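# Stack four magnet blocks from the heap into one tower

## Task

Take four magnet blocks out of the heap and pile them one directly above another in a tidy, aligned tower, then release the top block so neither gripper is holding anything at the end.

## Robot and tools

Robot: two arms, left_arm and right_arm, facing a table. Scene frame: origin at table-top height midway between the nominal bases, +x out over the table, +y toward left_arm, +z up. Calibrated bases: left_arm at (+0.021, +0.315, 0) m, quat_wxyz (+1.000, 0, 0, +0.016); right_arm at (-0.030, -0.287, 0) m, quat_wxyz (+1.000, 0, 0, -0.014). A camera stand sits behind the arms. Loose objects may occasionally get nudged by outside forces.

Frames: every hand pose, velocity, target and wrist-camera pose is reported in that arm's own base frame; fixed cameras and the table use the scene frame. Offsets run along each arm's own base axes, and rotations pivot about the Hand target position. Gripper axes: fingers point along +z, and they open and close along y. end_effector_position (metres) is the spot between the pads, just under 1 cm behind the tips. Printed positions and orientations can be wrong by a few centimetres, worse at long reach.

Command row: 14 numbers, each in [-1, 1], always all 14 even if one arm is idle. Order: left_arm dx, dy, dz, rx, ry, rz, opening, then right_arm in the same order. dx..rz are an offset (not a pose) from that arm's Hand target as it was when the action or move began; 1.0 equals 0.6 m or 180 degrees; rx, ry, rz form a single rotation vector. A translation longer than 1.0 is scaled down along its direction. Opening is absolute: +1 fully open (about 87 mm gap), +0.5 about 69 mm, 0 about 43 mm, -0.5 about 18 mm, -1 closed. Sending 0 for an arm's six pose numbers re-requests its current Hand target; a 0 in the opening slot really commands 0, so repeat the present opening to leave a gripper unchanged.

execute_actions(actions, cameras): actions is a list of actions; each action is up to 15 rows, one per 1/30 s step, all measured from the same start pose; a short table repeats its final row. Each action lasts 0.5 s. An empty actions list returns images of all cameras and fuller state. cameras: list of names (cam_high, cam_low, cam_left_wrist, cam_right_wrist), ["all"], [] for none; an unknown name invalidates the call.

move(target, speed, blend, opening_speed, blocking, cameras): straight-line path for each gripper. target is one 14-number row or a list of up to 15 rows, every row an offset from the starting Hand targets (not chained). speed in m/s, 0.002 to 2.9, default 0.25 (rotation up to twice that in rad/s); one value or one per target. blend in m rounds corners of a list; 0 stops at each. opening_speed, at least 0.2 per second on the -1..+1 scale, makes fingers change gradually. Paths last at least 0.5 s and are cut at 10 s. Moves do not avoid obstacles or the other arm; faster moves lag, stray and hit harder, and aiming far past a contact presses harder. Avoid paths near an arm's own base (they may flip its shoulder). blocking=false returns after about 0.5 s while motion continues. The result adds a move: line: done (within 10 mm and 2 degrees), off_target, moving, held, fault, plus limits such as paced (pose clipped) or held (steps withheld). done does not mean no contact.

wait(seconds 0 to 10, cameras): lets time pass holding commands; returns early if a running move ends. stop(cameras): brakes a running move. zoom_image(camera, region [x0, y0, x1, y1], max 504 by 504 pixels): enlarges part of a camera's newest image. finished_scene(scene): ends the scene; call nothing after it in the same reply.

Results: Hand target is the last commanded pose after clipping; the gripper often rests short of it, and the next command (even zeros) asks again; if still short, send the gap as an offset. Orientation commands are clipped to 40 degrees from measured each step. Small moves may fail or go sideways; check position and tilt after each move. grip_measured uses the opening scale; readings may be off by about 1 mm (0.043). To grip, command about 0.04 below the reading at first contact; roughly 20 N per pad. Joint positions end with a 0..1 gripper reading. Joint torques: positive toward larger angles; numbers 1 to 3 wrap at ±28 N m. Joint ranges (rad): waist -2.618 to 3.054, shoulder 0.000 to 3.142, elbow 0.000 to 3.142 (straight at 2.901), wrist pitch -1.571 to 1.571, wrist yaw -1.571 to 1.571, wrist roll -2.094 to 2.094. Joint velocities within noise means the arm is at rest. A stalled arm keeps pushing until commanded back past its gripper.

Cameras, all 896x504: cam_high (fovy 60.178), cam_low (43.061), cam_left_wrist (57.889), cam_right_wrist (59.347).

Avoid: dropping blocks or releasing them while moving, hitting the table or fixtures hard, letting anything leave the table, grippers or wrist cameras touching each other (the clearance check does not block that), closing on the other arm's fingers, strain on camera cables, and heat from holding loads or stretched poses: MOTOR HOT appears at 75 °C, a fault folds the arm at 90 °C, and it collapses at 100 °C.

Each tool is called after "Call:" as name(argument=value, ...), one argument or row to a line, values as JSON.

## Session

Call:
execute_actions(
  actions=[],
)

Call:
zoom_image(
  camera="cam_high",
  region=[330, 120, 550, 344],
)

Call:
zoom_image(
  camera="cam_low",
  region=[220, 240, 600, 440],
)

Scene clock: 0.00 s.
left_arm: end_effector_position=(+0.3799, +0.0198, +0.0408) grip_measured=+0.976 end_effector_quat_wxyz=(+0.547, -0.061, +0.835, -0.007) | right_arm: end_effector_position=(+0.3708, -0.0418, +0.0483) grip_measured=+0.971 end_effector_quat_wxyz=(+0.572, +0.104, +0.811, -0.070)
Joint positions: left_arm=[0.063 1.543 0.398 0.731 0.004 -0.084 0.988] | right_arm=[-0.021 1.525 0.336 0.837 0.215 0.084 0.986]
Joint velocities: within noise
Joint torques (N m): no reading
Heat: left arm: 20 °C; right arm: 21 °C.
Hand target: left_arm +0.3822, +0.0200, +0.0447; +0.551, -0.060, +0.832, -0.007 | right_arm +0.3727, -0.0418, +0.0516; +0.575, +0.104, +0.809, -0.069
Tool commands: left_gripper/opening=+1.0 right_gripper/opening=+1.0

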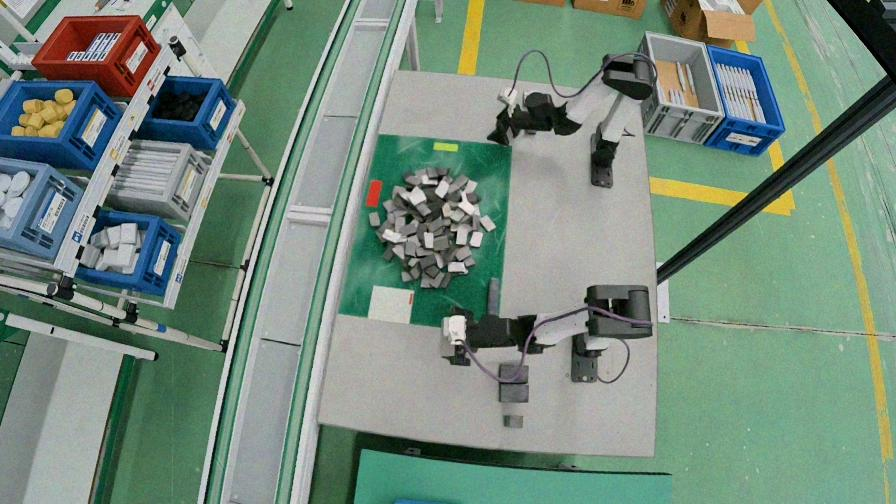

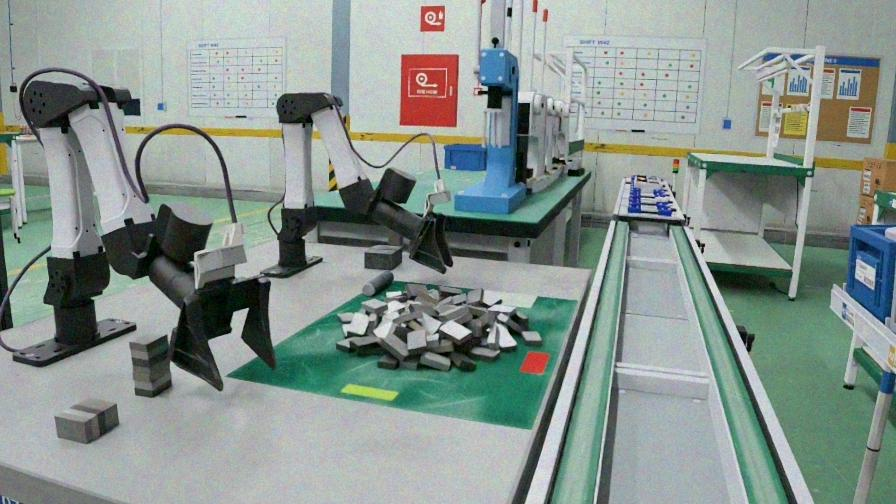

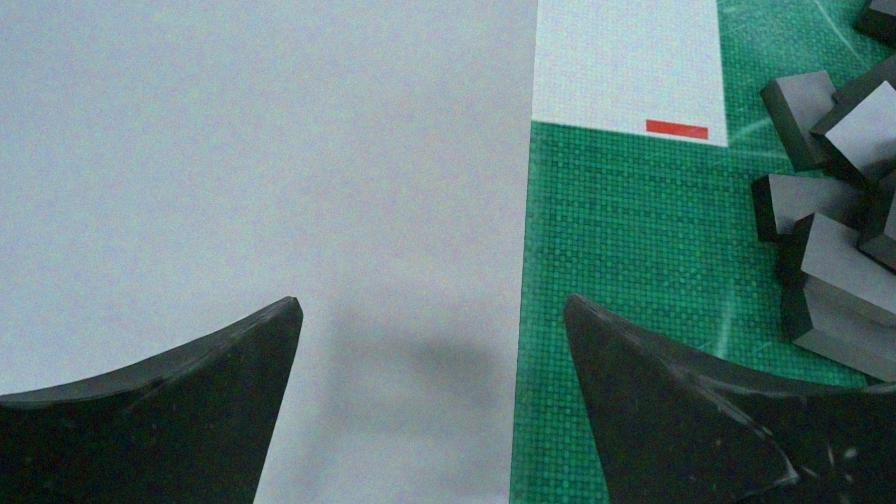

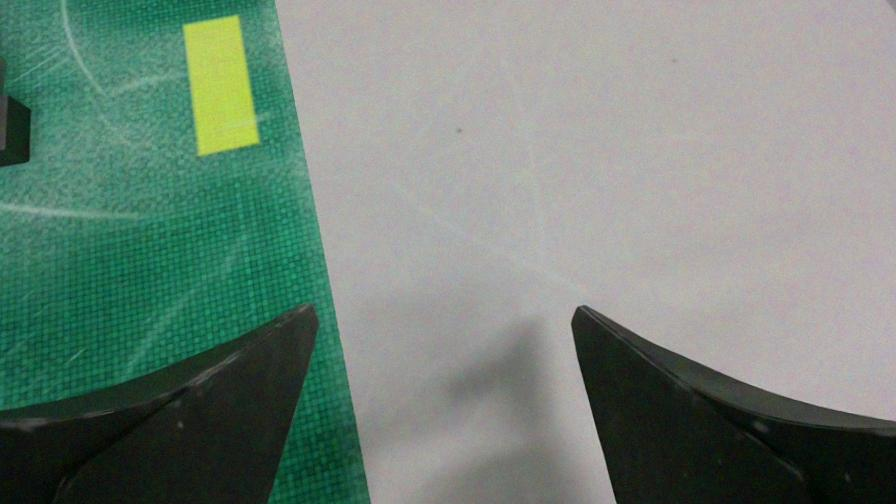

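Scaled by 2.250 from the camera's 896x504 image, which has a finer 1280x720 frame.

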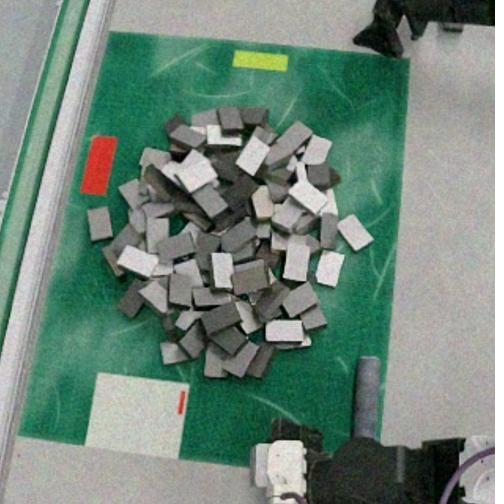

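Scaled by 1.326 from the camera's 896x504 image, which has a finer 1280x720 frame.

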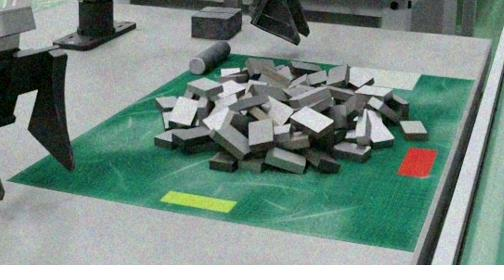

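Call:
move(
  target=[
    [0,0,0,0,0,0,1,-0.06,0.1,0.14,0.047,0.391,0.071,0.3],
    [0,0,0,0,0,0,1,-0.021,0.486,0.114,0.047,0.391,0.071,0.3],
  ],
  speed=0.5,
  blend=[0.04,0],
  cameras=["cam_right_wrist"],
)

Scene clock: 13.83 s.
left_arm: end_effector_position=(+0.3799, +0.0198, +0.0408) grip_measured=+0.976 end_effector_quat_wxyz=(+0.547, -0.061, +0.835, -0.007) | right_arm: end_effector_position=(+0.3592, +0.2496, +0.1189) grip_measured=+0.300 end_effector_quat_wxyz=(+0.037, -0.008, +0.999, +0.019)
Joint positions: left_arm=[0.063 1.543 0.398 0.731 0.004 -0.084 0.988] | right_arm=[0.56 2.379 2.44 -1.549 0.005 0.543 0.65]
Joint torques (N m): left_arm=[0.24 -5.65 6.76 2.68 -0.02 -0.06] | right_arm=[-0.79 -11.71 8.49 0.21 0.02 0.28]
Heat: left arm: 22 °C; right arm: 22 °C.
Hand target: left_arm +0.3822, +0.0200, +0.0448; +0.551, -0.060, +0.832, -0.007 | right_arm +0.3602, +0.2498, +0.1200; +0.000, +0.000, +1.000, +0.000
Off the commanded pose: left_arm 0.005 m, 1 deg | right_arm 0.001 m, 5 deg.
joint sent to its limit (right arm) — joint 4 (wrist pitch), lower limit. The joint targets are off in orientation, not in position.
move: off_target (right_arm)
Images, in order (width x height): cam_right_wrist 896x504.

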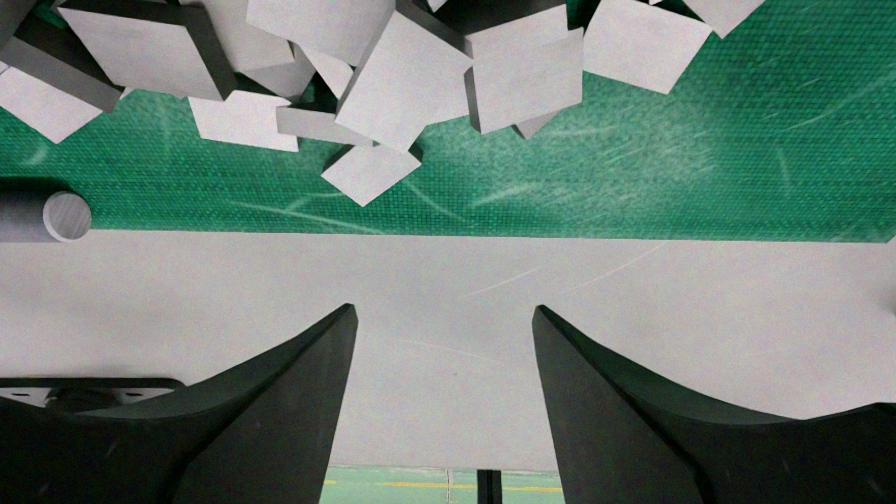

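Call:
move(
  target=[0,0,0,0,0,0,1,0.08,-0.13,-0.095,0,0,-0.08,0.35],
  speed=0.25,
  cameras=["cam_right_wrist"],
)

Scene clock: 33.03 s.
left_arm: end_effector_position=(+0.3799, +0.0198, +0.0408) grip_measured=+0.976 end_effector_quat_wxyz=(+0.547, -0.061, +0.835, -0.007) | right_arm: end_effector_position=(+0.4044, +0.1675, +0.0676) grip_measured=+0.350 end_effector_quat_wxyz=(-0.003, +0.120, +0.993, -0.003)
Joint positions: left_arm=[0.063 1.543 0.398 0.731 0.004 -0.084 0.988] | right_arm=[0.342 2.457 2.362 -1.484 0.003 0.582 0.675]
Joint torques (N m): left_arm=[0.28 -5.57 6.79 2.68 0 -0.07] | right_arm=[0.32 -12.33 6.8 0.34 0.05 0.26]
Heat: left arm: 24 °C; right arm: 28 °C.
Hand target: left_arm +0.3822, +0.0200, +0.0448; +0.551, -0.060, +0.832, -0.007 | right_arm +0.4082, +0.1718, +0.0630; +0.000, +0.125, +0.992, +0.000
Off the commanded pose: left_arm 0.005 m, 1 deg | right_arm 0.007 m, 1 deg.
move: done
Images, in order (width x height): cam_right_wrist 896x504.

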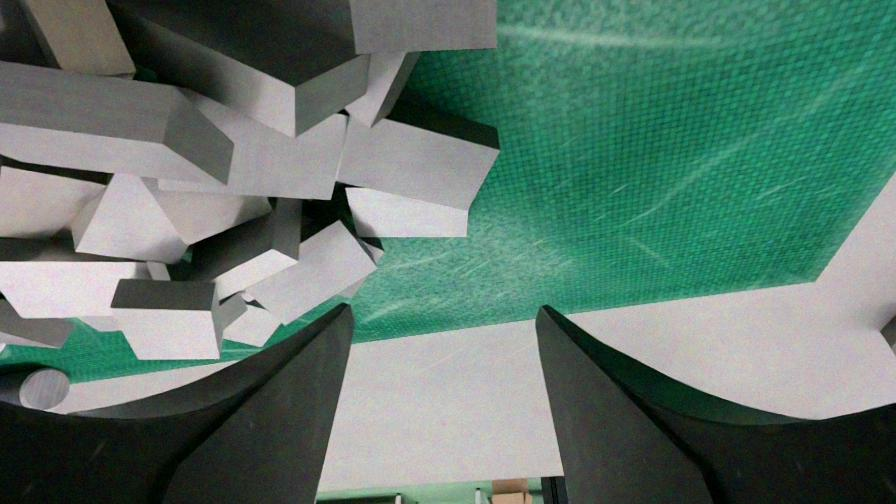

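Call:
move(
  target=[
    [0,0,0,0,0,0,1,-0.09,0.06,0.05,0,0,-0.1,0.1],
    [0,0,0,0,0,0,1,-0.107,0.202,-0.005,0,0,-0.197,0.1],
  ],
  speed=0.3,
  blend=[0.04,0],
  cameras=["cam_right_wrist"],
)

Scene clock: 76.40 s.
left_arm: end_effector_position=(+0.3798, +0.0198, +0.0407) grip_measured=+0.976 end_effector_quat_wxyz=(+0.547, -0.061, +0.835, -0.007) | right_arm: end_effector_position=(+0.3378, +0.2889, +0.0634) grip_measured=+0.100 end_effector_quat_wxyz=(-0.003, +0.413, +0.911, -0.007)
Joint positions: left_arm=[0.063 1.543 0.398 0.731 0.004 -0.084 0.988] | right_arm=[0.615 2.312 2.09 -1.363 0.002 1.467 0.55]
Joint torques (N m): left_arm=[0.29 -5.6 6.78 2.68 -0.01 -0.06] | right_arm=[-0.35 -11.08 7.47 0.28 0.1 0.26]
Heat: left arm: 27 °C; right arm: 36 °C.
Hand target: left_arm +0.3822, +0.0200, +0.0447; +0.551, -0.060, +0.832, -0.007 | right_arm +0.3439, +0.2930, +0.0599; +0.000, +0.421, +0.907, -0.001
Off the commanded pose: left_arm 0.005 m, 1 deg | right_arm 0.008 m, 1 deg.
move: done
Images, in order (width x height): cam_right_wrist 896x504.

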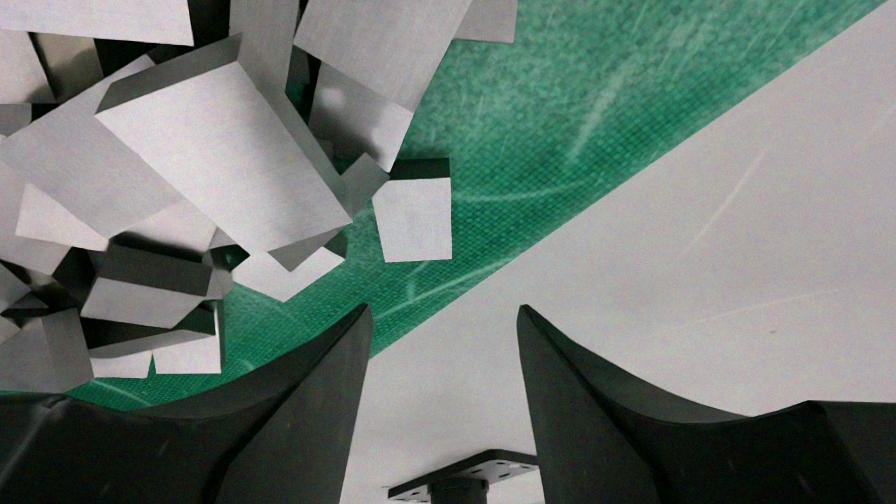

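Call:
move(
  target=[
    [0,0,0,0,0,0,1,0.009,0.0147,0,0,0,0,0.1],
    [0,0,0,0,0,0,1,0.009,0.0147,-0.076,0,0,0,0.1],
    [0,0,0,0,0,0,1,0.009,0.0147,-0.076,0,0,0,-0.5],
  ],
  speed=0.12,
  cameras=["cam_right_wrist"],
)

Scene clock: 89.73 s.
left_arm: end_effector_position=(+0.3798, +0.0198, +0.0407) grip_measured=+0.976 end_effector_quat_wxyz=(+0.547, -0.061, +0.835, -0.007) | right_arm: end_effector_position=(+0.3452, +0.3015, +0.0292) grip_measured=-0.499 end_effector_quat_wxyz=(-0.006, +0.415, +0.910, +0.005)
Joint positions: left_arm=[0.063 1.543 0.398 0.731 0.004 -0.084 0.988] | right_arm=[0.622 2.362 2.039 -1.244 -0.015 1.478 0.251]
Joint torques (N m): left_arm=[0.27 -5.59 6.79 2.67 -0.01 -0.07] | right_arm=[-0.21 -10.65 5.27 0.45 0.26 0.28]
Heat: left arm: 28 °C; right arm: 38 °C.
Hand target: left_arm +0.3822, +0.0200, +0.0447; +0.551, -0.060, +0.832, -0.007 | right_arm +0.3494, +0.3018, +0.0144; +0.000, +0.421, +0.907, -0.001
Off the commanded pose: left_arm 0.005 m, 1 deg | right_arm 0.015 m, 1 deg.
move: off_target (right_arm); target 3's new opening was sent with right_arm's hand 0.017 m and 1 deg from that target
Images, in order (width x height): cam_right_wrist 896x504.

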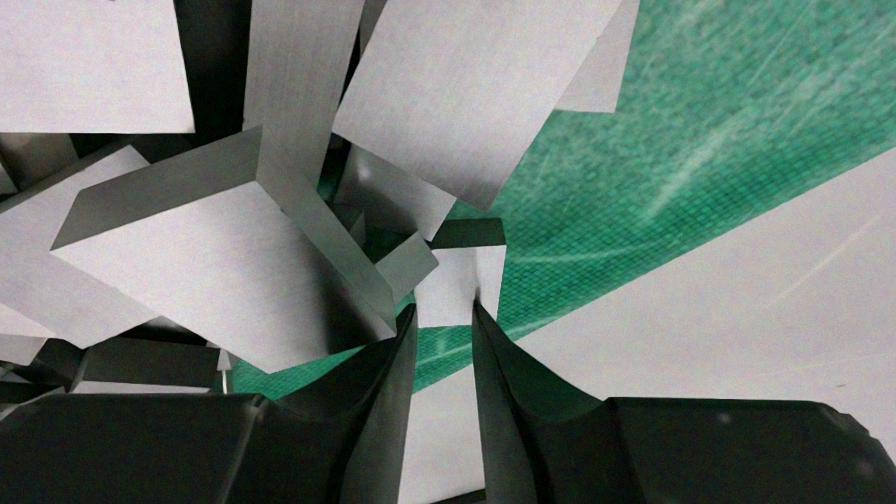

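Call:
move(
  target=[
    [0,0,0,0,0,0,1,0,0,0.038,0,0,0,-0.5],
    [0,0,0,0,0,0,1,-0.0075,-0.006,0.038,0,0,0,-0.15],
    [0,0,0,0,0,0,1,-0.0075,-0.006,0.027,0,0,0,-0.15],
  ],
  speed=0.12,
  cameras=["cam_right_wrist"],
)

Scene clock: 103.13 s.
left_arm: end_effector_position=(+0.3798, +0.0198, +0.0407) grip_measured=+0.976 end_effector_quat_wxyz=(+0.547, -0.061, +0.835, -0.007) | right_arm: end_effector_position=(+0.3424, +0.2981, +0.0304) grip_measured=-0.150 end_effector_quat_wxyz=(-0.007, +0.415, +0.910, -0.004)
Joint positions: left_arm=[0.063 1.543 0.398 0.731 0.004 -0.084 0.988] | right_arm=[0.622 2.362 2.044 -1.267 -0.008 1.478 0.425]
Joint torques (N m): left_arm=[0.29 -5.61 6.72 2.67 0 -0.06] | right_arm=[-0.29 -13.39 5.2 0.25 0.21 0.27]
Heat: left arm: 28 °C; right arm: 38 °C.
Hand target: left_arm +0.3822, +0.0200, +0.0447; +0.551, -0.060, +0.832, -0.007 | right_arm +0.3449, +0.2982, +0.0306; +0.000, +0.421, +0.907, +0.000
Off the commanded pose: left_arm 0.005 m, 1 deg | right_arm 0.003 m, 1 deg.
move: done
Images, in order (width x height): cam_right_wrist 896x504.

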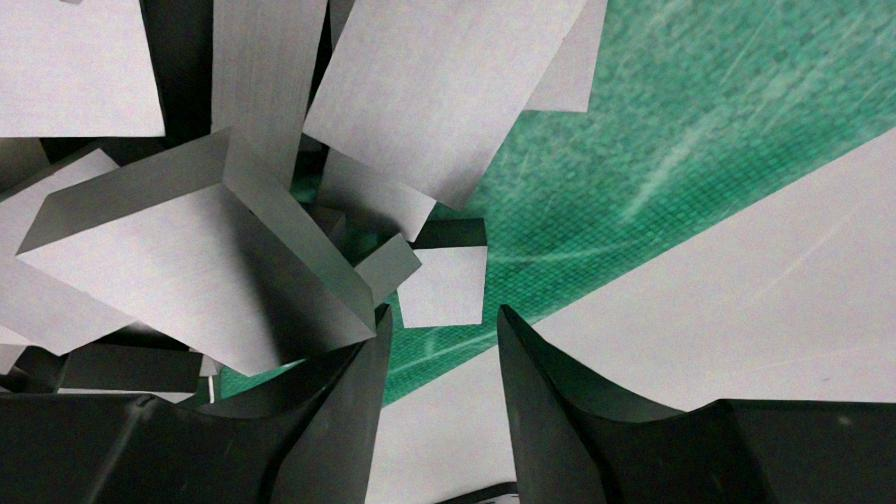

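Call:
move(
  target=[
    [0,0,0,0,0,0,1,0,0,-0.028,0,0,0,-0.15],
    [0,0,0,0,0,0,1,0,0,-0.028,0,0,0,-0.5],
  ],
  speed=0.08,
  cameras=["cam_right_wrist"],
)

Scene clock: 109.80 s.
left_arm: end_effector_position=(+0.3798, +0.0198, +0.0407) grip_measured=+0.976 end_effector_quat_wxyz=(+0.547, -0.061, +0.835, -0.007) | right_arm: end_effector_position=(+0.3408, +0.3009, +0.0220) grip_measured=-0.328 end_effector_quat_wxyz=(-0.010, +0.414, +0.910, +0.002)
Joint positions: left_arm=[0.063 1.543 0.398 0.731 0.004 -0.084 0.988] | right_arm=[0.625 2.36 2.006 -1.223 -0.019 1.478 0.336]
Joint torques (N m): left_arm=[0.29 -5.65 6.76 2.69 -0.01 -0.07] | right_arm=[-0.57 -12.42 3.95 0.45 0.31 0.25]
Heat: left arm: 29 °C; right arm: 40 °C.
Hand target: left_arm +0.3822, +0.0200, +0.0447; +0.551, -0.060, +0.832, -0.007 | right_arm +0.3448, +0.2981, +0.0138; +0.000, +0.421, +0.907, -0.001
Off the commanded pose: left_arm 0.005 m, 1 deg | right_arm 0.010 m, 1 deg.
move: done
Images, in order (width x height): cam_right_wrist 896x504.

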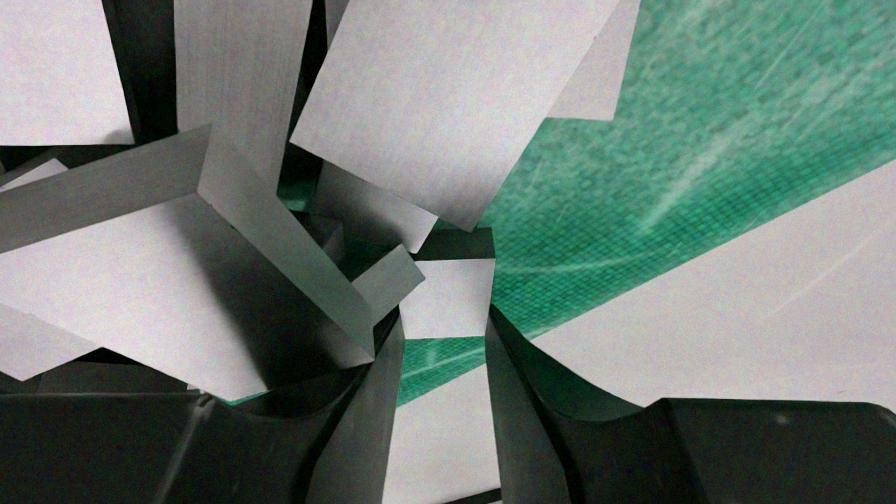

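Call:
move(
  target=[
    [0,0,0,0,0,0,1,0,0,0.06,0,0,0,-0.5],
    [0,0,0,0,0,0,1,0,0,0.13,0,0,0,-0.5],
    [0,0,0,0,0,0,1,-0.1247,-0.2468,0.13,0,0,0.161,-0.5],
    [0,0,0,0,0,0,1,-0.1247,-0.2468,0.03,0,0,0.161,-0.5],
    [0,0,0,0,0,0,1,-0.1247,-0.2468,0.0015,0,0,0.161,-0.5],
  ],
  speed=[0.08,0.25,0.35,0.25,0.05],
  blend=[0.01,0.02,0.03,0,0],
  cameras=["cam_right_wrist"],
)

Scene clock: 121.20 s.
left_arm: end_effector_position=(+0.3798, +0.0198, +0.0407) grip_measured=+0.976 end_effector_quat_wxyz=(+0.547, -0.061, +0.835, -0.007) | right_arm: end_effector_position=(+0.2701, +0.1505, +0.0192) grip_measured=-0.328 end_effector_quat_wxyz=(+0.005, +0.185, +0.983, -0.005)
Joint positions: left_arm=[0.063 1.543 0.398 0.731 0.004 -0.084 0.988] | right_arm=[0.42 1.889 1.263 -0.941 0.014 0.792 0.336]
Joint torques (N m): left_arm=[0.29 -5.63 6.79 2.68 -0.01 -0.05] | right_arm=[-0.99 -8.01 5.27 0.34 -0.01 0]
Heat: left arm: 29 °C; right arm: 41 °C.
Hand target: left_arm +0.3822, +0.0200, +0.0447; +0.551, -0.060, +0.832, -0.007 | right_arm +0.2700, +0.1501, +0.0148; +0.000, +0.181, +0.983, +0.000
Off the commanded pose: left_arm 0.005 m, 1 deg | right_arm 0.005 m, 1 deg.
move: done
Images, in order (width x height): cam_right_wrist 896x504.

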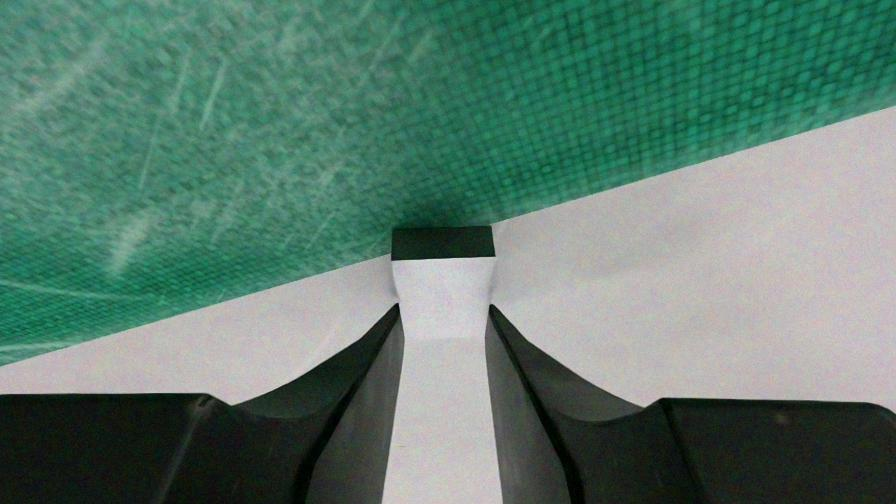

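Call:
move(
  target=[
    [0,0,0,0,0,0,1,0,0,0.02,0,0,0,-0.5],
    [0,0,0,0,0,0,1,-0.0417,0,0.02,0,0,0,-0.5],
    [0,0,0,0,0,0,1,-0.0417,0,0.0,0,0,0,-0.5],
    [0,0,0,0,0,0,1,-0.0417,0,0.0,0,0,0,-0.1],
  ],
  speed=[0.08,0.12,0.06,0.1],
  blend=[0.005,0.005,0,0],
  cameras=["cam_right_wrist"],
)

Call:
move(
  target=[
    [0,0,0,0,0,0,1,0,0,0.15,0,0,0,0.2],
    [0,0,0,0,0,0,1,0.208,0.2,0.159,0,0,0.116,0.2],
  ],
  speed=[0.2,0.4],
  blend=[0.03,0],
  cameras=["cam_right_wrist"],
)

Scene clock: 136.83 s.
left_arm: end_effector_position=(+0.3798, +0.0198, +0.0407) grip_measured=+0.976 end_effector_quat_wxyz=(+0.547, -0.061, +0.835, -0.007) | right_arm: end_effector_position=(+0.2451, +0.1455, +0.0154) grip_measured=-0.100 end_effector_quat_wxyz=(-0.005, +0.177, +0.984, -0.010)
Joint positions: left_arm=[0.063 1.543 0.398 0.731 0.004 -0.084 0.988] | right_arm=[0.438 1.831 1.166 -0.925 0.011 0.794 0.45]
Joint torques (N m): left_arm=[0.31 -5.6 6.75 2.68 -0.02 -0.07] | right_arm=[0.31 -9.06 4.45 0.37 0 0.28]
Heat: left arm: 30 °C; right arm: 38 °C.
Hand target: left_arm +0.3822, +0.0200, +0.0447; +0.551, -0.060, +0.832, -0.007 | right_arm +0.2449, +0.1500, +0.0147; +0.000, +0.181, +0.983, -0.001
Off the commanded pose: left_arm 0.005 m, 1 deg | right_arm 0.005 m, 1 deg.
move: done
Images, in order (width x height): cam_right_wrist 896x504.

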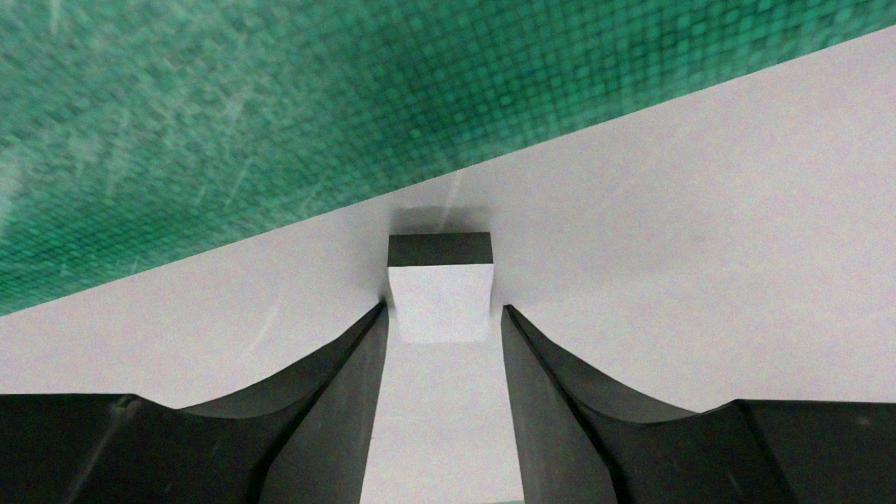

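Scene clock: 138.70 s.
left_arm: end_effector_position=(+0.3798, +0.0198, +0.0407) grip_measured=+0.976 end_effector_quat_wxyz=(+0.547, -0.061, +0.835, -0.007) | right_arm: end_effector_position=(+0.3711, +0.2688, +0.1096) grip_measured=+0.200 end_effector_quat_wxyz=(+0.048, +0.013, +0.998, +0.030)
Joint positions: left_arm=[0.063 1.543 0.398 0.731 0.004 -0.084 0.988] | right_arm=[0.577 2.461 2.552 -1.549 0.004 0.602 0.6]
Joint torques (N m): left_arm=[0.31 -5.63 6.82 2.68 -0.01 -0.08] | right_arm=[-0.13 -12.15 8.24 0.28 0 0.04]
Heat: left arm: 30 °C; right arm: 39 °C.
Hand target: left_arm +0.3822, +0.0200, +0.0447; +0.551, -0.060, +0.832, -0.007 | right_arm +0.3698, +0.2701, +0.1100; +0.000, +0.000, +1.000, +0.000
Off the commanded pose: left_arm 0.005 m, 1 deg | right_arm 0.002 m, 7 deg.
joint sent to its limit (right arm) — joint 4 (wrist pitch), lower limit. The joint targets are off in orientation, not in position.
move: off_target (right_arm)
Images, in order (width x height): cam_right_wrist 896x504.

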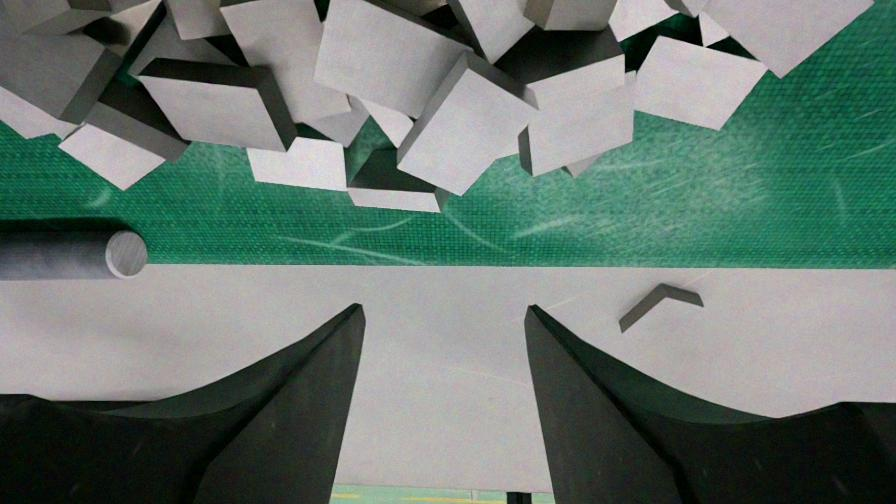

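Call:
move(
  target=[
    [0,0,0,0,0,0,1,0.06,-0.12,-0.04,0,0,-0.078,0.1],
    [0,0,0,0,0,0,1,0.0703,-0.1418,-0.1167,0,0,-0.078,0.1],
  ],
  speed=[0.35,0.2],
  blend=[0.02,0],
  cameras=["cam_right_wrist"],
)

Scene clock: 184.43 s.
left_arm: end_effector_position=(+0.3798, +0.0198, +0.0407) grip_measured=+0.976 end_effector_quat_wxyz=(+0.547, -0.061, +0.835, -0.007) | right_arm: end_effector_position=(+0.4084, +0.1868, +0.0438) grip_measured=+0.100 end_effector_quat_wxyz=(-0.003, +0.122, +0.993, -0.002)
Joint positions: left_arm=[0.063 1.543 0.398 0.731 0.004 -0.084 0.988] | right_arm=[0.376 2.51 2.363 -1.431 0.001 0.62 0.55]
Joint torques (N m): left_arm=[0.31 -5.64 6.79 2.67 -0.01 -0.06] | right_arm=[-0.9 -13.22 5.72 0.36 0.09 0.1]
Heat: left arm: 32 °C; right arm: 47 °C.
Hand target: left_arm +0.3822, +0.0200, +0.0448; +0.551, -0.060, +0.832, -0.007 | right_arm +0.4120, +0.1851, +0.0402; +0.001, +0.122, +0.993, +0.000
Off the commanded pose: left_arm 0.005 m, 1 deg | right_arm 0.005 m, 0 deg.
move: done
Images, in order (width x height): cam_right_wrist 896x504.

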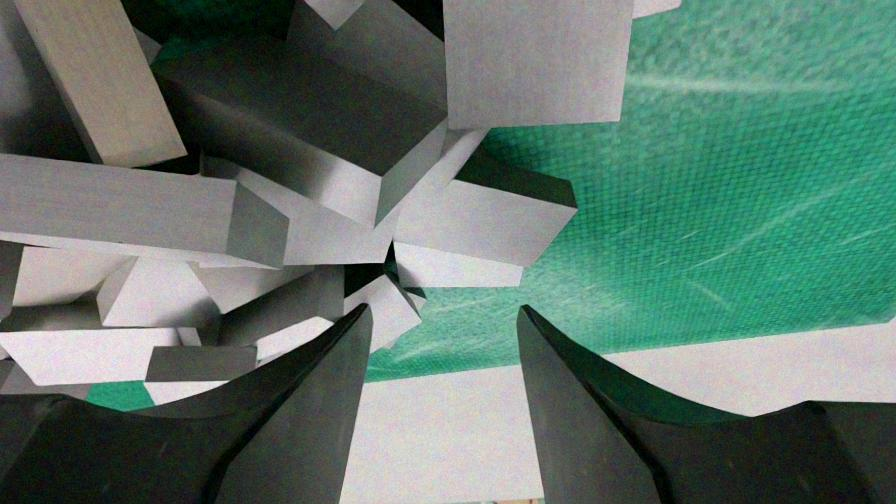

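Call:
move(
  target=[
    [0,0,0,0,0,0,1,-0.02,0,0.1,0,0,0,0.15],
    [0,0,0,0,0,0,1,-0.005,0.138,0.075,0,0,-0.111,0.15],
  ],
  speed=[0.2,0.3],
  blend=[0.02,0],
  cameras=["cam_right_wrist"],
)

Scene clock: 242.33 s.
left_arm: end_effector_position=(+0.3798, +0.0198, +0.0406) grip_measured=+0.976 end_effector_quat_wxyz=(+0.546, -0.061, +0.835, -0.007) | right_arm: end_effector_position=(+0.4084, +0.2661, +0.0852) grip_measured=+0.150 end_effector_quat_wxyz=(+0.034, +0.290, +0.956, +0.034)
Joint positions: left_arm=[0.063 1.543 0.398 0.73 0.004 -0.084 0.988] | right_arm=[0.502 2.566 2.641 -1.55 0.002 1.091 0.575]
Joint torques (N m): left_arm=[0.31 -5.64 6.78 2.68 -0.03 -0.07] | right_arm=[-0.34 -12.44 8.7 0.22 0.06 0.27]
Heat: left arm: 34 °C; right arm: 63 °C.
Hand target: left_arm +0.3822, +0.0200, +0.0447; +0.551, -0.060, +0.832, -0.007 | right_arm +0.4090, +0.2678, +0.0851; +0.000, +0.293, +0.956, -0.001
Off the commanded pose: left_arm 0.005 m, 1 deg | right_arm 0.002 m, 5 deg.
joint sent to its limit (right arm) — joint 4 (wrist pitch), lower limit. The joint targets are off in orientation, not in position.
move: off_target (right_arm)
Images, in order (width x height): cam_right_wrist 896x504.

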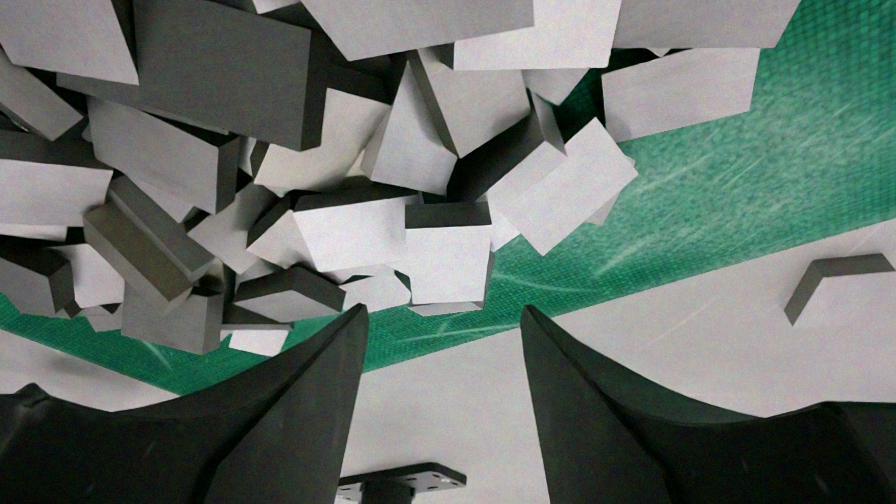

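Call:
move(
  target=[
    [0,0,0,0,0,0,1,0.015,-0.008,0,0,0,0,0.05],
    [0,0,0,0,0,0,1,0.015,-0.008,-0.038,0,0,0,0.05],
  ],
  speed=0.12,
  cameras=["cam_right_wrist"],
)

Scene clock: 271.13 s.
left_arm: end_effector_position=(+0.3798, +0.0198, +0.0406) grip_measured=+0.976 end_effector_quat_wxyz=(+0.546, -0.061, +0.835, -0.007) | right_arm: end_effector_position=(+0.4163, +0.2639, +0.0635) grip_measured=+0.050 end_effector_quat_wxyz=(+0.026, +0.296, +0.955, +0.025)
Joint positions: left_arm=[0.063 1.543 0.398 0.73 0.004 -0.084 0.988] | right_arm=[0.49 2.638 2.69 -1.551 0.002 1.091 0.525]
Joint torques (N m): left_arm=[0.31 -5.6 6.8 2.67 -0.01 -0.07] | right_arm=[-0.72 -12.64 8.75 0.15 0.06 0.12]
Heat: left arm: 35 °C; right arm: 63 °C.
Hand target: left_arm +0.3822, +0.0200, +0.0447; +0.551, -0.060, +0.832, -0.007 | right_arm +0.4179, +0.2631, +0.0623; +0.000, +0.292, +0.956, -0.001
Off the commanded pose: left_arm 0.005 m, 1 deg | right_arm 0.002 m, 4 deg.
joint sent to its limit (right arm) — joint 4 (wrist pitch), lower limit. The joint targets are off in orientation, not in position.
move: off_target (right_arm)
Images, in order (width x height): cam_right_wrist 896x504.

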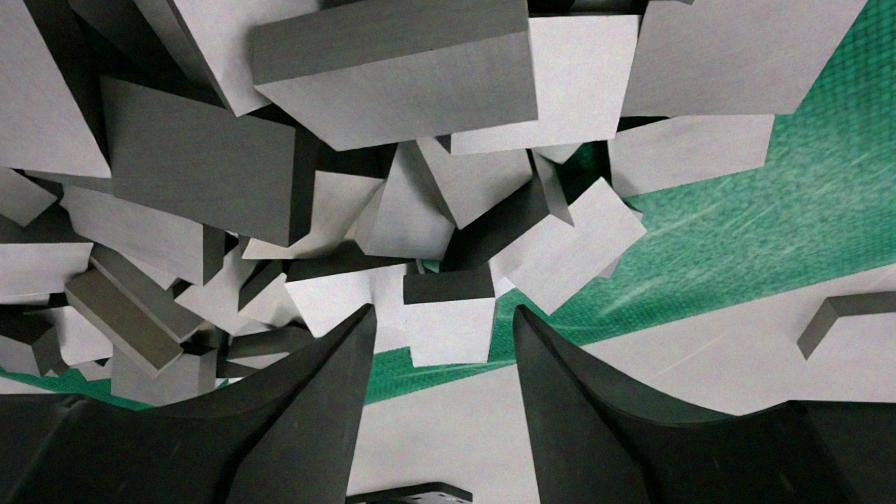

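Call:
move(
  target=[
    [0,0,0,0,0,0,1,0,0,-0.005,0,0,0,-0.5],
    [0,0,0,0,0,0,1,0,0,0.05,0,0,0,-0.5],
  ],
  speed=0.08,
  cameras=["cam_right_wrist"],
)

Scene clock: 283.13 s.
left_arm: end_effector_position=(+0.3798, +0.0198, +0.0406) grip_measured=+0.976 end_effector_quat_wxyz=(+0.546, -0.061, +0.835, -0.007) | right_arm: end_effector_position=(+0.4163, +0.2638, +0.0639) grip_measured=-0.325 end_effector_quat_wxyz=(+0.026, +0.296, +0.955, +0.025)
Joint positions: left_arm=[0.063 1.543 0.398 0.73 0.004 -0.084 0.988] | right_arm=[0.49 2.639 2.695 -1.555 0.002 1.091 0.338]
Joint torques (N m): left_arm=[0.29 -5.59 6.75 2.68 -0.01 -0.07] | right_arm=[-0.85 -18.36 6.76 0.19 0.03 0.16]
Heat: left arm: 35 °C; right arm: 63 °C.
Hand target: left_arm +0.3822, +0.0200, +0.0447; +0.551, -0.060, +0.832, -0.007 | right_arm +0.4180, +0.2631, +0.0924; +0.000, +0.292, +0.956, +0.000
Off the commanded pose: left_arm 0.005 m, 1 deg | right_arm 0.028 m, 4 deg.
joint sent to its limit (right arm) — joint 4 (wrist pitch), lower limit. The joint targets are off in orientation, not in position.
move: off_target (right_arm)
Images, in order (width x height): cam_right_wrist 896x504.

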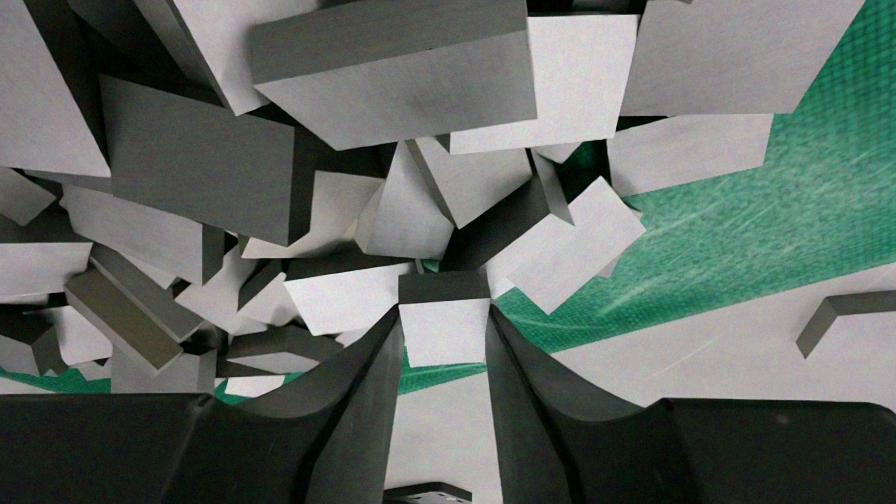

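Call:
move(
  target=[
    [0,0,0,0,0,0,1,-0.147,-0.088,0.063,0,0,0,-0.5],
    [0,0,0,0,0,0,1,-0.288,-0.1885,0.0,0,0,0.0733,-0.5],
    [0,0,0,0,0,0,1,-0.288,-0.1885,-0.075,0,0,0.0733,-0.5],
  ],
  speed=[0.15,0.25,0.2],
  blend=[0.03,0.02,0],
  cameras=["cam_right_wrist"],
)

Scene clock: 294.53 s.
left_arm: end_effector_position=(+0.3798, +0.0198, +0.0406) grip_measured=+0.976 end_effector_quat_wxyz=(+0.546, -0.061, +0.835, -0.007) | right_arm: end_effector_position=(+0.2441, +0.1515, +0.0476) grip_measured=-0.325 end_effector_quat_wxyz=(-0.002, +0.184, +0.983, -0.006)
Joint positions: left_arm=[0.063 1.543 0.398 0.73 0.004 -0.084 0.988] | right_arm=[0.453 1.784 1.244 -1.041 0.007 0.823 0.338]
Joint torques (N m): left_arm=[0.31 -5.57 6.74 2.69 -0.02 -0.07] | right_arm=[-1.09 -8.68 5.15 0.35 0.05 0.05]
Heat: left arm: 35 °C; right arm: 72 °C.
Hand target: left_arm +0.3822, +0.0200, +0.0447; +0.551, -0.060, +0.832, -0.007 | right_arm +0.2450, +0.1500, +0.0474; +0.000, +0.181, +0.984, -0.001
Off the commanded pose: left_arm 0.005 m, 1 deg | right_arm 0.002 m, 1 deg.
move: done
Images, in order (width x height): cam_right_wrist 896x504.

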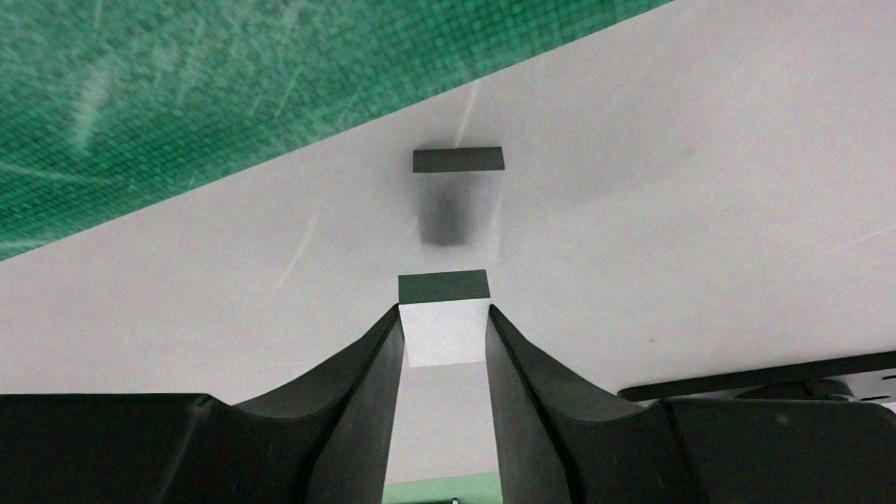

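Call:
move(
  target=[0,0,0,0,0,0,1,0.0295,-0.0187,-0.017,0.0185,-0.022,0,-0.5],
  speed=0.12,
  cameras=["cam_right_wrist"],
)

Call:
zoom_image(
  camera="cam_right_wrist",
  region=[340, 180, 560, 380],
)

Scene clock: 321.30 s.
left_arm: end_effector_position=(+0.3798, +0.0198, +0.0406) grip_measured=+0.976 end_effector_quat_wxyz=(+0.546, -0.061, +0.835, -0.007) | right_arm: end_effector_position=(+0.2605, +0.1373, +0.0304) grip_measured=-0.325 end_effector_quat_wxyz=(+0.017, +0.185, +0.982, +0.018)
Joint positions: left_arm=[0.063 1.543 0.398 0.73 0.004 -0.084 0.988] | right_arm=[0.381 1.784 1.175 -0.914 -0.012 0.754 0.338]
Joint torques (N m): left_arm=[0.27 -5.61 6.74 2.69 -0.01 -0.07] | right_arm=[-0.81 -10.61 5.11 0.44 -0.05 0]
Heat: left arm: 36 °C; right arm: 54 °C.
Hand target: left_arm +0.3822, +0.0200, +0.0447; +0.551, -0.060, +0.832, -0.007 | right_arm +0.2628, +0.1387, +0.0372; +0.029, +0.180, +0.983, +0.034
Off the commanded pose: left_arm 0.005 m, 1 deg | right_arm 0.007 m, 2 deg.
move: done
Images, in order (width x height): cam_right_wrist 896x504.

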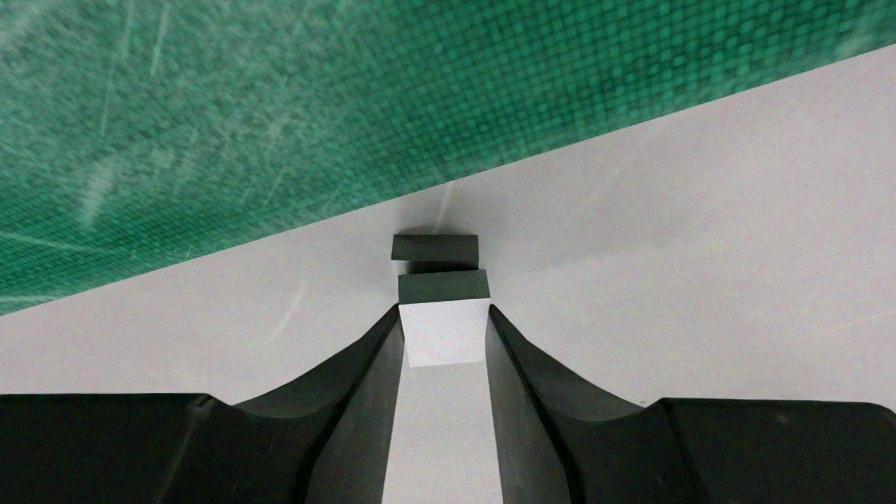

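Scaled by 2.291 from the camera's 896x504 image, which has a finer 1280x720 frame.

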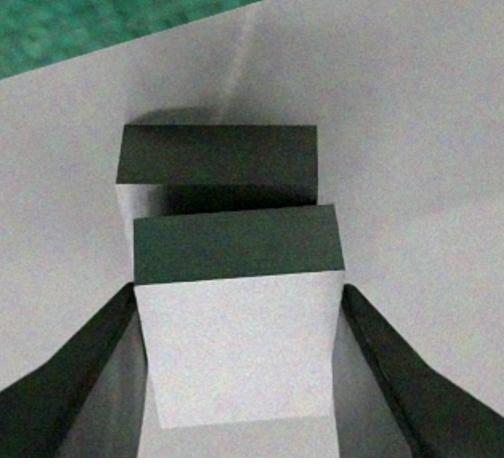

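Call:
move(
  target=[
    [0,0,0,0,0,0,1,0.0085,0.001,0.003,0.0117,-0.0044,0,-0.5],
    [0,0,0,0,0,0,1,0.0085,0.001,-0.012,0.0117,-0.0044,0,-0.5],
  ],
  speed=[0.05,0.05],
  cameras=["cam_right_wrist","cam_low"],
)

Call:
zoom_image(
  camera="cam_right_wrist",
  region=[340, 180, 560, 380],
)

Call:
zoom_image(
  camera="cam_low",
  region=[190, 270, 300, 370],
)

Scene clock: 348.70 s.
left_arm: end_effector_position=(+0.3798, +0.0198, +0.0406) grip_measured=+0.976 end_effector_quat_wxyz=(+0.546, -0.061, +0.835, -0.007) | right_arm: end_effector_position=(+0.2660, +0.1391, +0.0304) grip_measured=-0.325 end_effector_quat_wxyz=(+0.023, +0.185, +0.982, +0.043)
Joint positions: left_arm=[0.063 1.543 0.398 0.73 0.004 -0.084 0.988] | right_arm=[0.36 1.773 1.159 -0.873 -0.05 0.734 0.338]
Joint torques (N m): left_arm=[0.32 -5.57 6.8 2.68 -0.02 -0.06] | right_arm=[-0.75 -9.22 4.26 0.65 -0.03 0.03]
Heat: left arm: 36 °C; right arm: 50 °C.
Hand target: left_arm +0.3822, +0.0200, +0.0447; +0.551, -0.060, +0.832, -0.007 | right_arm +0.2679, +0.1393, +0.0300; +0.033, +0.181, +0.982, +0.054
Off the commanded pose: left_arm 0.005 m, 1 deg | right_arm 0.002 m, 2 deg.
move: done
Images, in order (width x height): cam_low 896x504, cam_right_wrist 896x504.

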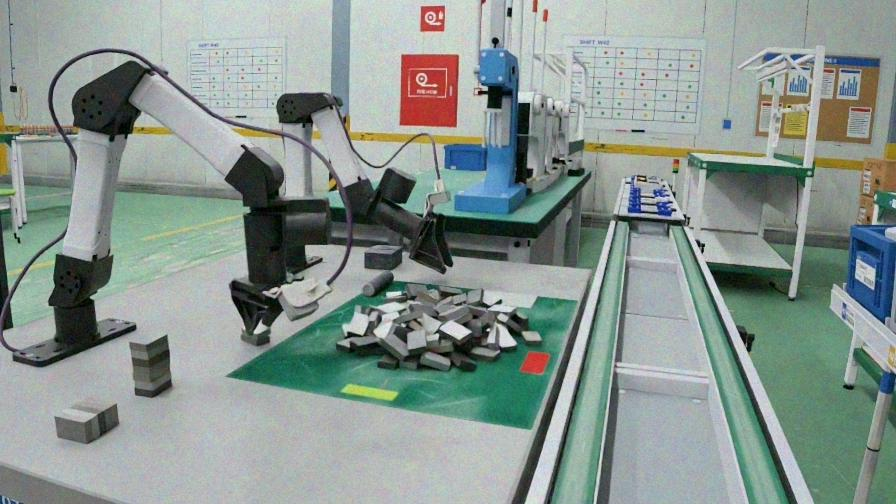

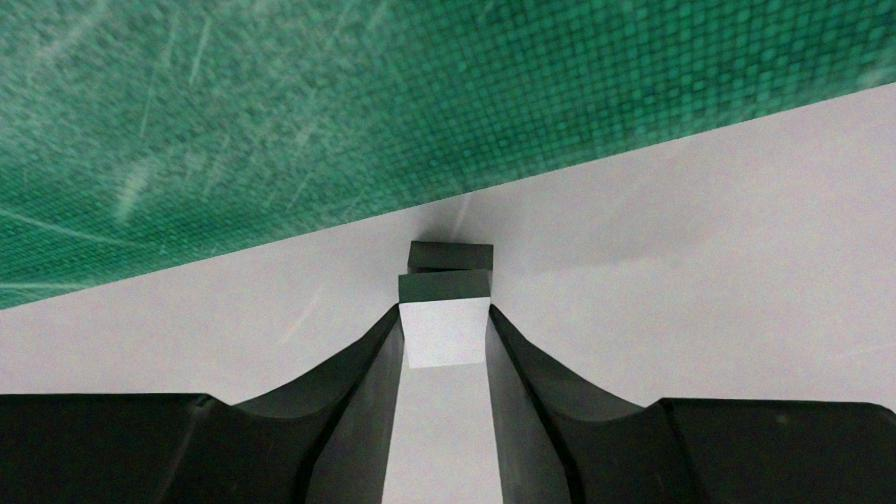

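Scaled by 2.291 from the camera's 896x504 image, which has a finer 1280x720 frame.

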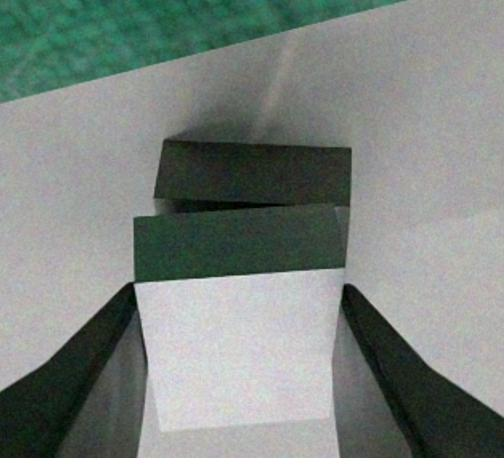

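Scaled by 4.582 from the camera's 896x504 image, which has a finer 1280x720 frame.

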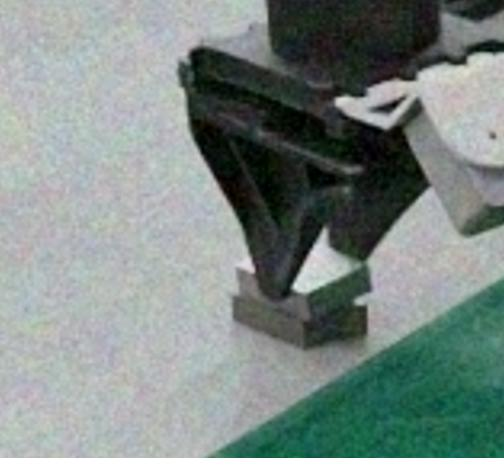

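Call:
move(
  target=[
    [0,0,0,0,0,0,1,0,-0.002,-0.011,0,0,0,-0.5],
    [0,0,0,0,0,0,1,0,-0.002,-0.011,0,0,0,-0.1],
    [0,0,0,0,0,0,1,0,-0.002,0.11,-0.01,0.01,0,0.1],
    [0,0,0,0,0,0,1,0.203,0.185,0.108,-0.03,0.0265,0,0.1],
  ],
  speed=[0.04,0.1,0.15,0.35],
  blend=[0,0,0.02,0],
  cameras=["cam_right_wrist","cam_low"],
)

Call:
zoom_image(
  camera="cam_low",
  region=[210, 300, 300, 370],
)

Scene clock: 373.80 s.
left_arm: end_effector_position=(+0.3798, +0.0198, +0.0406) grip_measured=+0.976 end_effector_quat_wxyz=(+0.546, -0.061, +0.835, -0.007) | right_arm: end_effector_position=(+0.3888, +0.2508, +0.0963) grip_measured=+0.100 end_effector_quat_wxyz=(+0.024, +0.176, +0.984, +0.027)
Joint positions: left_arm=[0.063 1.543 0.398 0.73 0.004 -0.084 0.988] | right_arm=[0.5 2.485 2.535 -1.549 -0.012 0.856 0.55]
Joint torques (N m): left_arm=[0.25 -5.56 6.78 2.67 -0.02 -0.06] | right_arm=[-0.25 -12 8.42 0.16 0.18 0.27]
Heat: left arm: 37 °C; right arm: 49 °C.
Hand target: left_arm +0.3822, +0.0200, +0.0448; +0.551, -0.060, +0.832, -0.007 | right_arm +0.3897, +0.2503, +0.0948; +0.000, +0.181, +0.983, +0.000
Off the commanded pose: left_arm 0.005 m, 1 deg | right_arm 0.002 m, 4 deg.
joint sent to its limit (right arm) — joint 4 (wrist pitch), lower limit. The joint targets are off in orientation, not in position.
move: off_target (right_arm); blend cut to 0 m at target 3; target 3's new opening was sent with right_arm's hand 0.012 m and 2 deg from that target
Images, in order (width x height): cam_low 896x504, cam_right_wrist 896x504.

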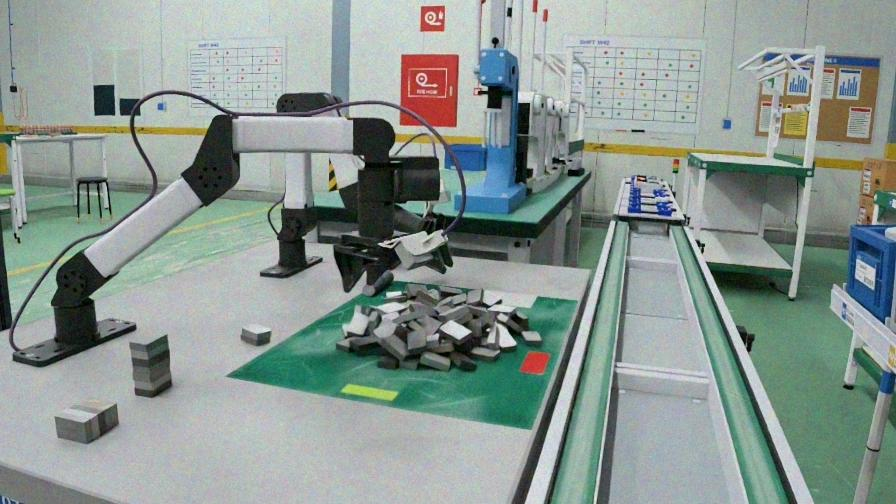

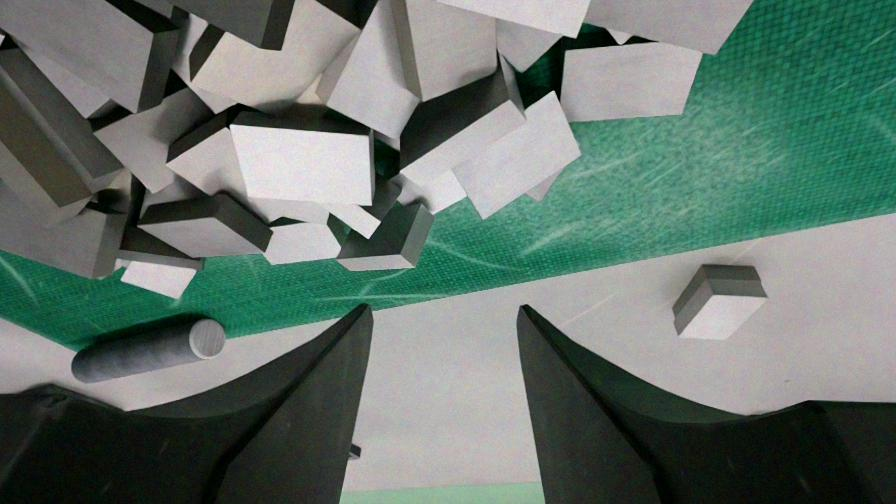

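Scaled by 5.600 from the camera's 896x504 image, which has a finer 1280x720 frame.

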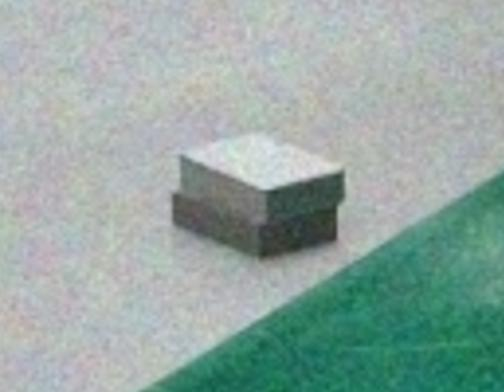

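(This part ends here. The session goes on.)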